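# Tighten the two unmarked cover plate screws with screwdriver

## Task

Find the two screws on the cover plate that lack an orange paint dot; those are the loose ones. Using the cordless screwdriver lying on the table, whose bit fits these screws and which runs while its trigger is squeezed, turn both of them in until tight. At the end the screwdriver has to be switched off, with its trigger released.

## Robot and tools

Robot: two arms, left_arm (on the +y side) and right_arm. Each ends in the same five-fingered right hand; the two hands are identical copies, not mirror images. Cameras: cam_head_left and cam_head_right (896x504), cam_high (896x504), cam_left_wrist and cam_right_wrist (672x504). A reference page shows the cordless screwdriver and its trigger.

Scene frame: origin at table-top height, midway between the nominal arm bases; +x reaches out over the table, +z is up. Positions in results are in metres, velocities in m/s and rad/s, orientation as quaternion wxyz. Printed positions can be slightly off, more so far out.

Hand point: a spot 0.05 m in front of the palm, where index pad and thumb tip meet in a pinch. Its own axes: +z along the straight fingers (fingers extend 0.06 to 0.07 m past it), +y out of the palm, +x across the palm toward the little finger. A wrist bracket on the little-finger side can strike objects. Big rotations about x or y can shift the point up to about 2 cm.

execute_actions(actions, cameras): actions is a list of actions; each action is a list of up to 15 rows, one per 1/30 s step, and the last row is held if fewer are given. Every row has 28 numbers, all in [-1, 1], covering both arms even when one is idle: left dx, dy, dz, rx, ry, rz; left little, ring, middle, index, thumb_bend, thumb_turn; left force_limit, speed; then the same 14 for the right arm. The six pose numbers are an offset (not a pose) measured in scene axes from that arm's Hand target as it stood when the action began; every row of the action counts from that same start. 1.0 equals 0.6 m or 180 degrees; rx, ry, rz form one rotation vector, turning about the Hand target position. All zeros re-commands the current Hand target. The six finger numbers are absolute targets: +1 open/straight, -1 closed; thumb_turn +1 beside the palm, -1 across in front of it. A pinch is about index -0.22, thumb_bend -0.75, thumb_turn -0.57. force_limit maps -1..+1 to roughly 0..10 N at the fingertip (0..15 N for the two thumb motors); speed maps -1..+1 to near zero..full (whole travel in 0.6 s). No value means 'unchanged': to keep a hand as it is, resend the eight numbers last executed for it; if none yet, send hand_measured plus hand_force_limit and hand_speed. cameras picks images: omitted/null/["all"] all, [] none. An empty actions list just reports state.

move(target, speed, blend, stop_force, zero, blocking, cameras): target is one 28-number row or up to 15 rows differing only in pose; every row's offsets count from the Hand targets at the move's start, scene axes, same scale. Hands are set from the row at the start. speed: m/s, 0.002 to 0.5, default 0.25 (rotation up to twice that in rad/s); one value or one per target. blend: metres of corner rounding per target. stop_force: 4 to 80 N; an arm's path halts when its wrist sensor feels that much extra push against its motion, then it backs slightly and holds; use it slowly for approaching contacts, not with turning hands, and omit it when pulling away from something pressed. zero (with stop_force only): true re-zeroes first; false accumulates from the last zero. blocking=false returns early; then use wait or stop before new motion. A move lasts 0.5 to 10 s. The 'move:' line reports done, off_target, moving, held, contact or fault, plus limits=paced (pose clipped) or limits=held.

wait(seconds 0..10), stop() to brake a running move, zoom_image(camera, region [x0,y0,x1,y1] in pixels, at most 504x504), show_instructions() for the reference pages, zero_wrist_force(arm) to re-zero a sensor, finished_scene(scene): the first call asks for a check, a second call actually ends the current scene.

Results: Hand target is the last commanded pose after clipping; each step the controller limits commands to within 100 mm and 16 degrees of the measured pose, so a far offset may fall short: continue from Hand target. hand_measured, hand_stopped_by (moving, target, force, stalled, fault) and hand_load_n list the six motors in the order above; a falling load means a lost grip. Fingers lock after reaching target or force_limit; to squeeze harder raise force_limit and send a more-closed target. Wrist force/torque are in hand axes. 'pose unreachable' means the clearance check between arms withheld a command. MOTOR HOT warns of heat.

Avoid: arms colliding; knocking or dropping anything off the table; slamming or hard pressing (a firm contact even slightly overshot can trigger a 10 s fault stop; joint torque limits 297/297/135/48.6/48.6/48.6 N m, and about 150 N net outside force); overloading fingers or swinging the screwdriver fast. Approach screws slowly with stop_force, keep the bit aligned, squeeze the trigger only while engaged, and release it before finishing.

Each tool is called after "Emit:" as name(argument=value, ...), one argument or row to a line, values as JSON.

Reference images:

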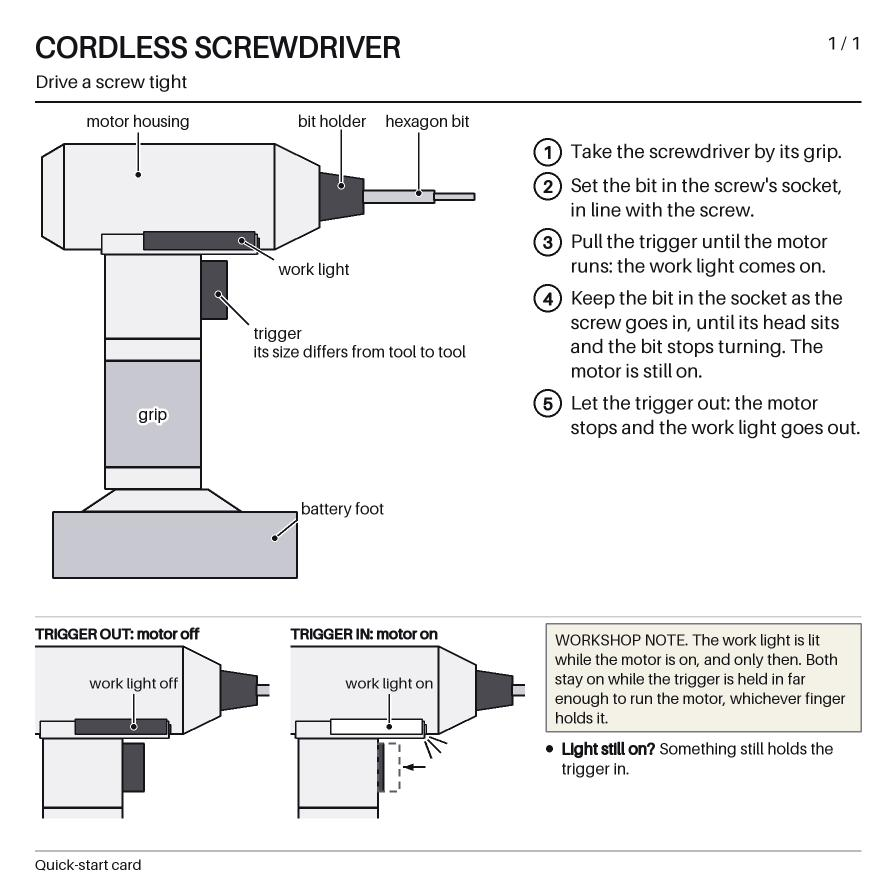

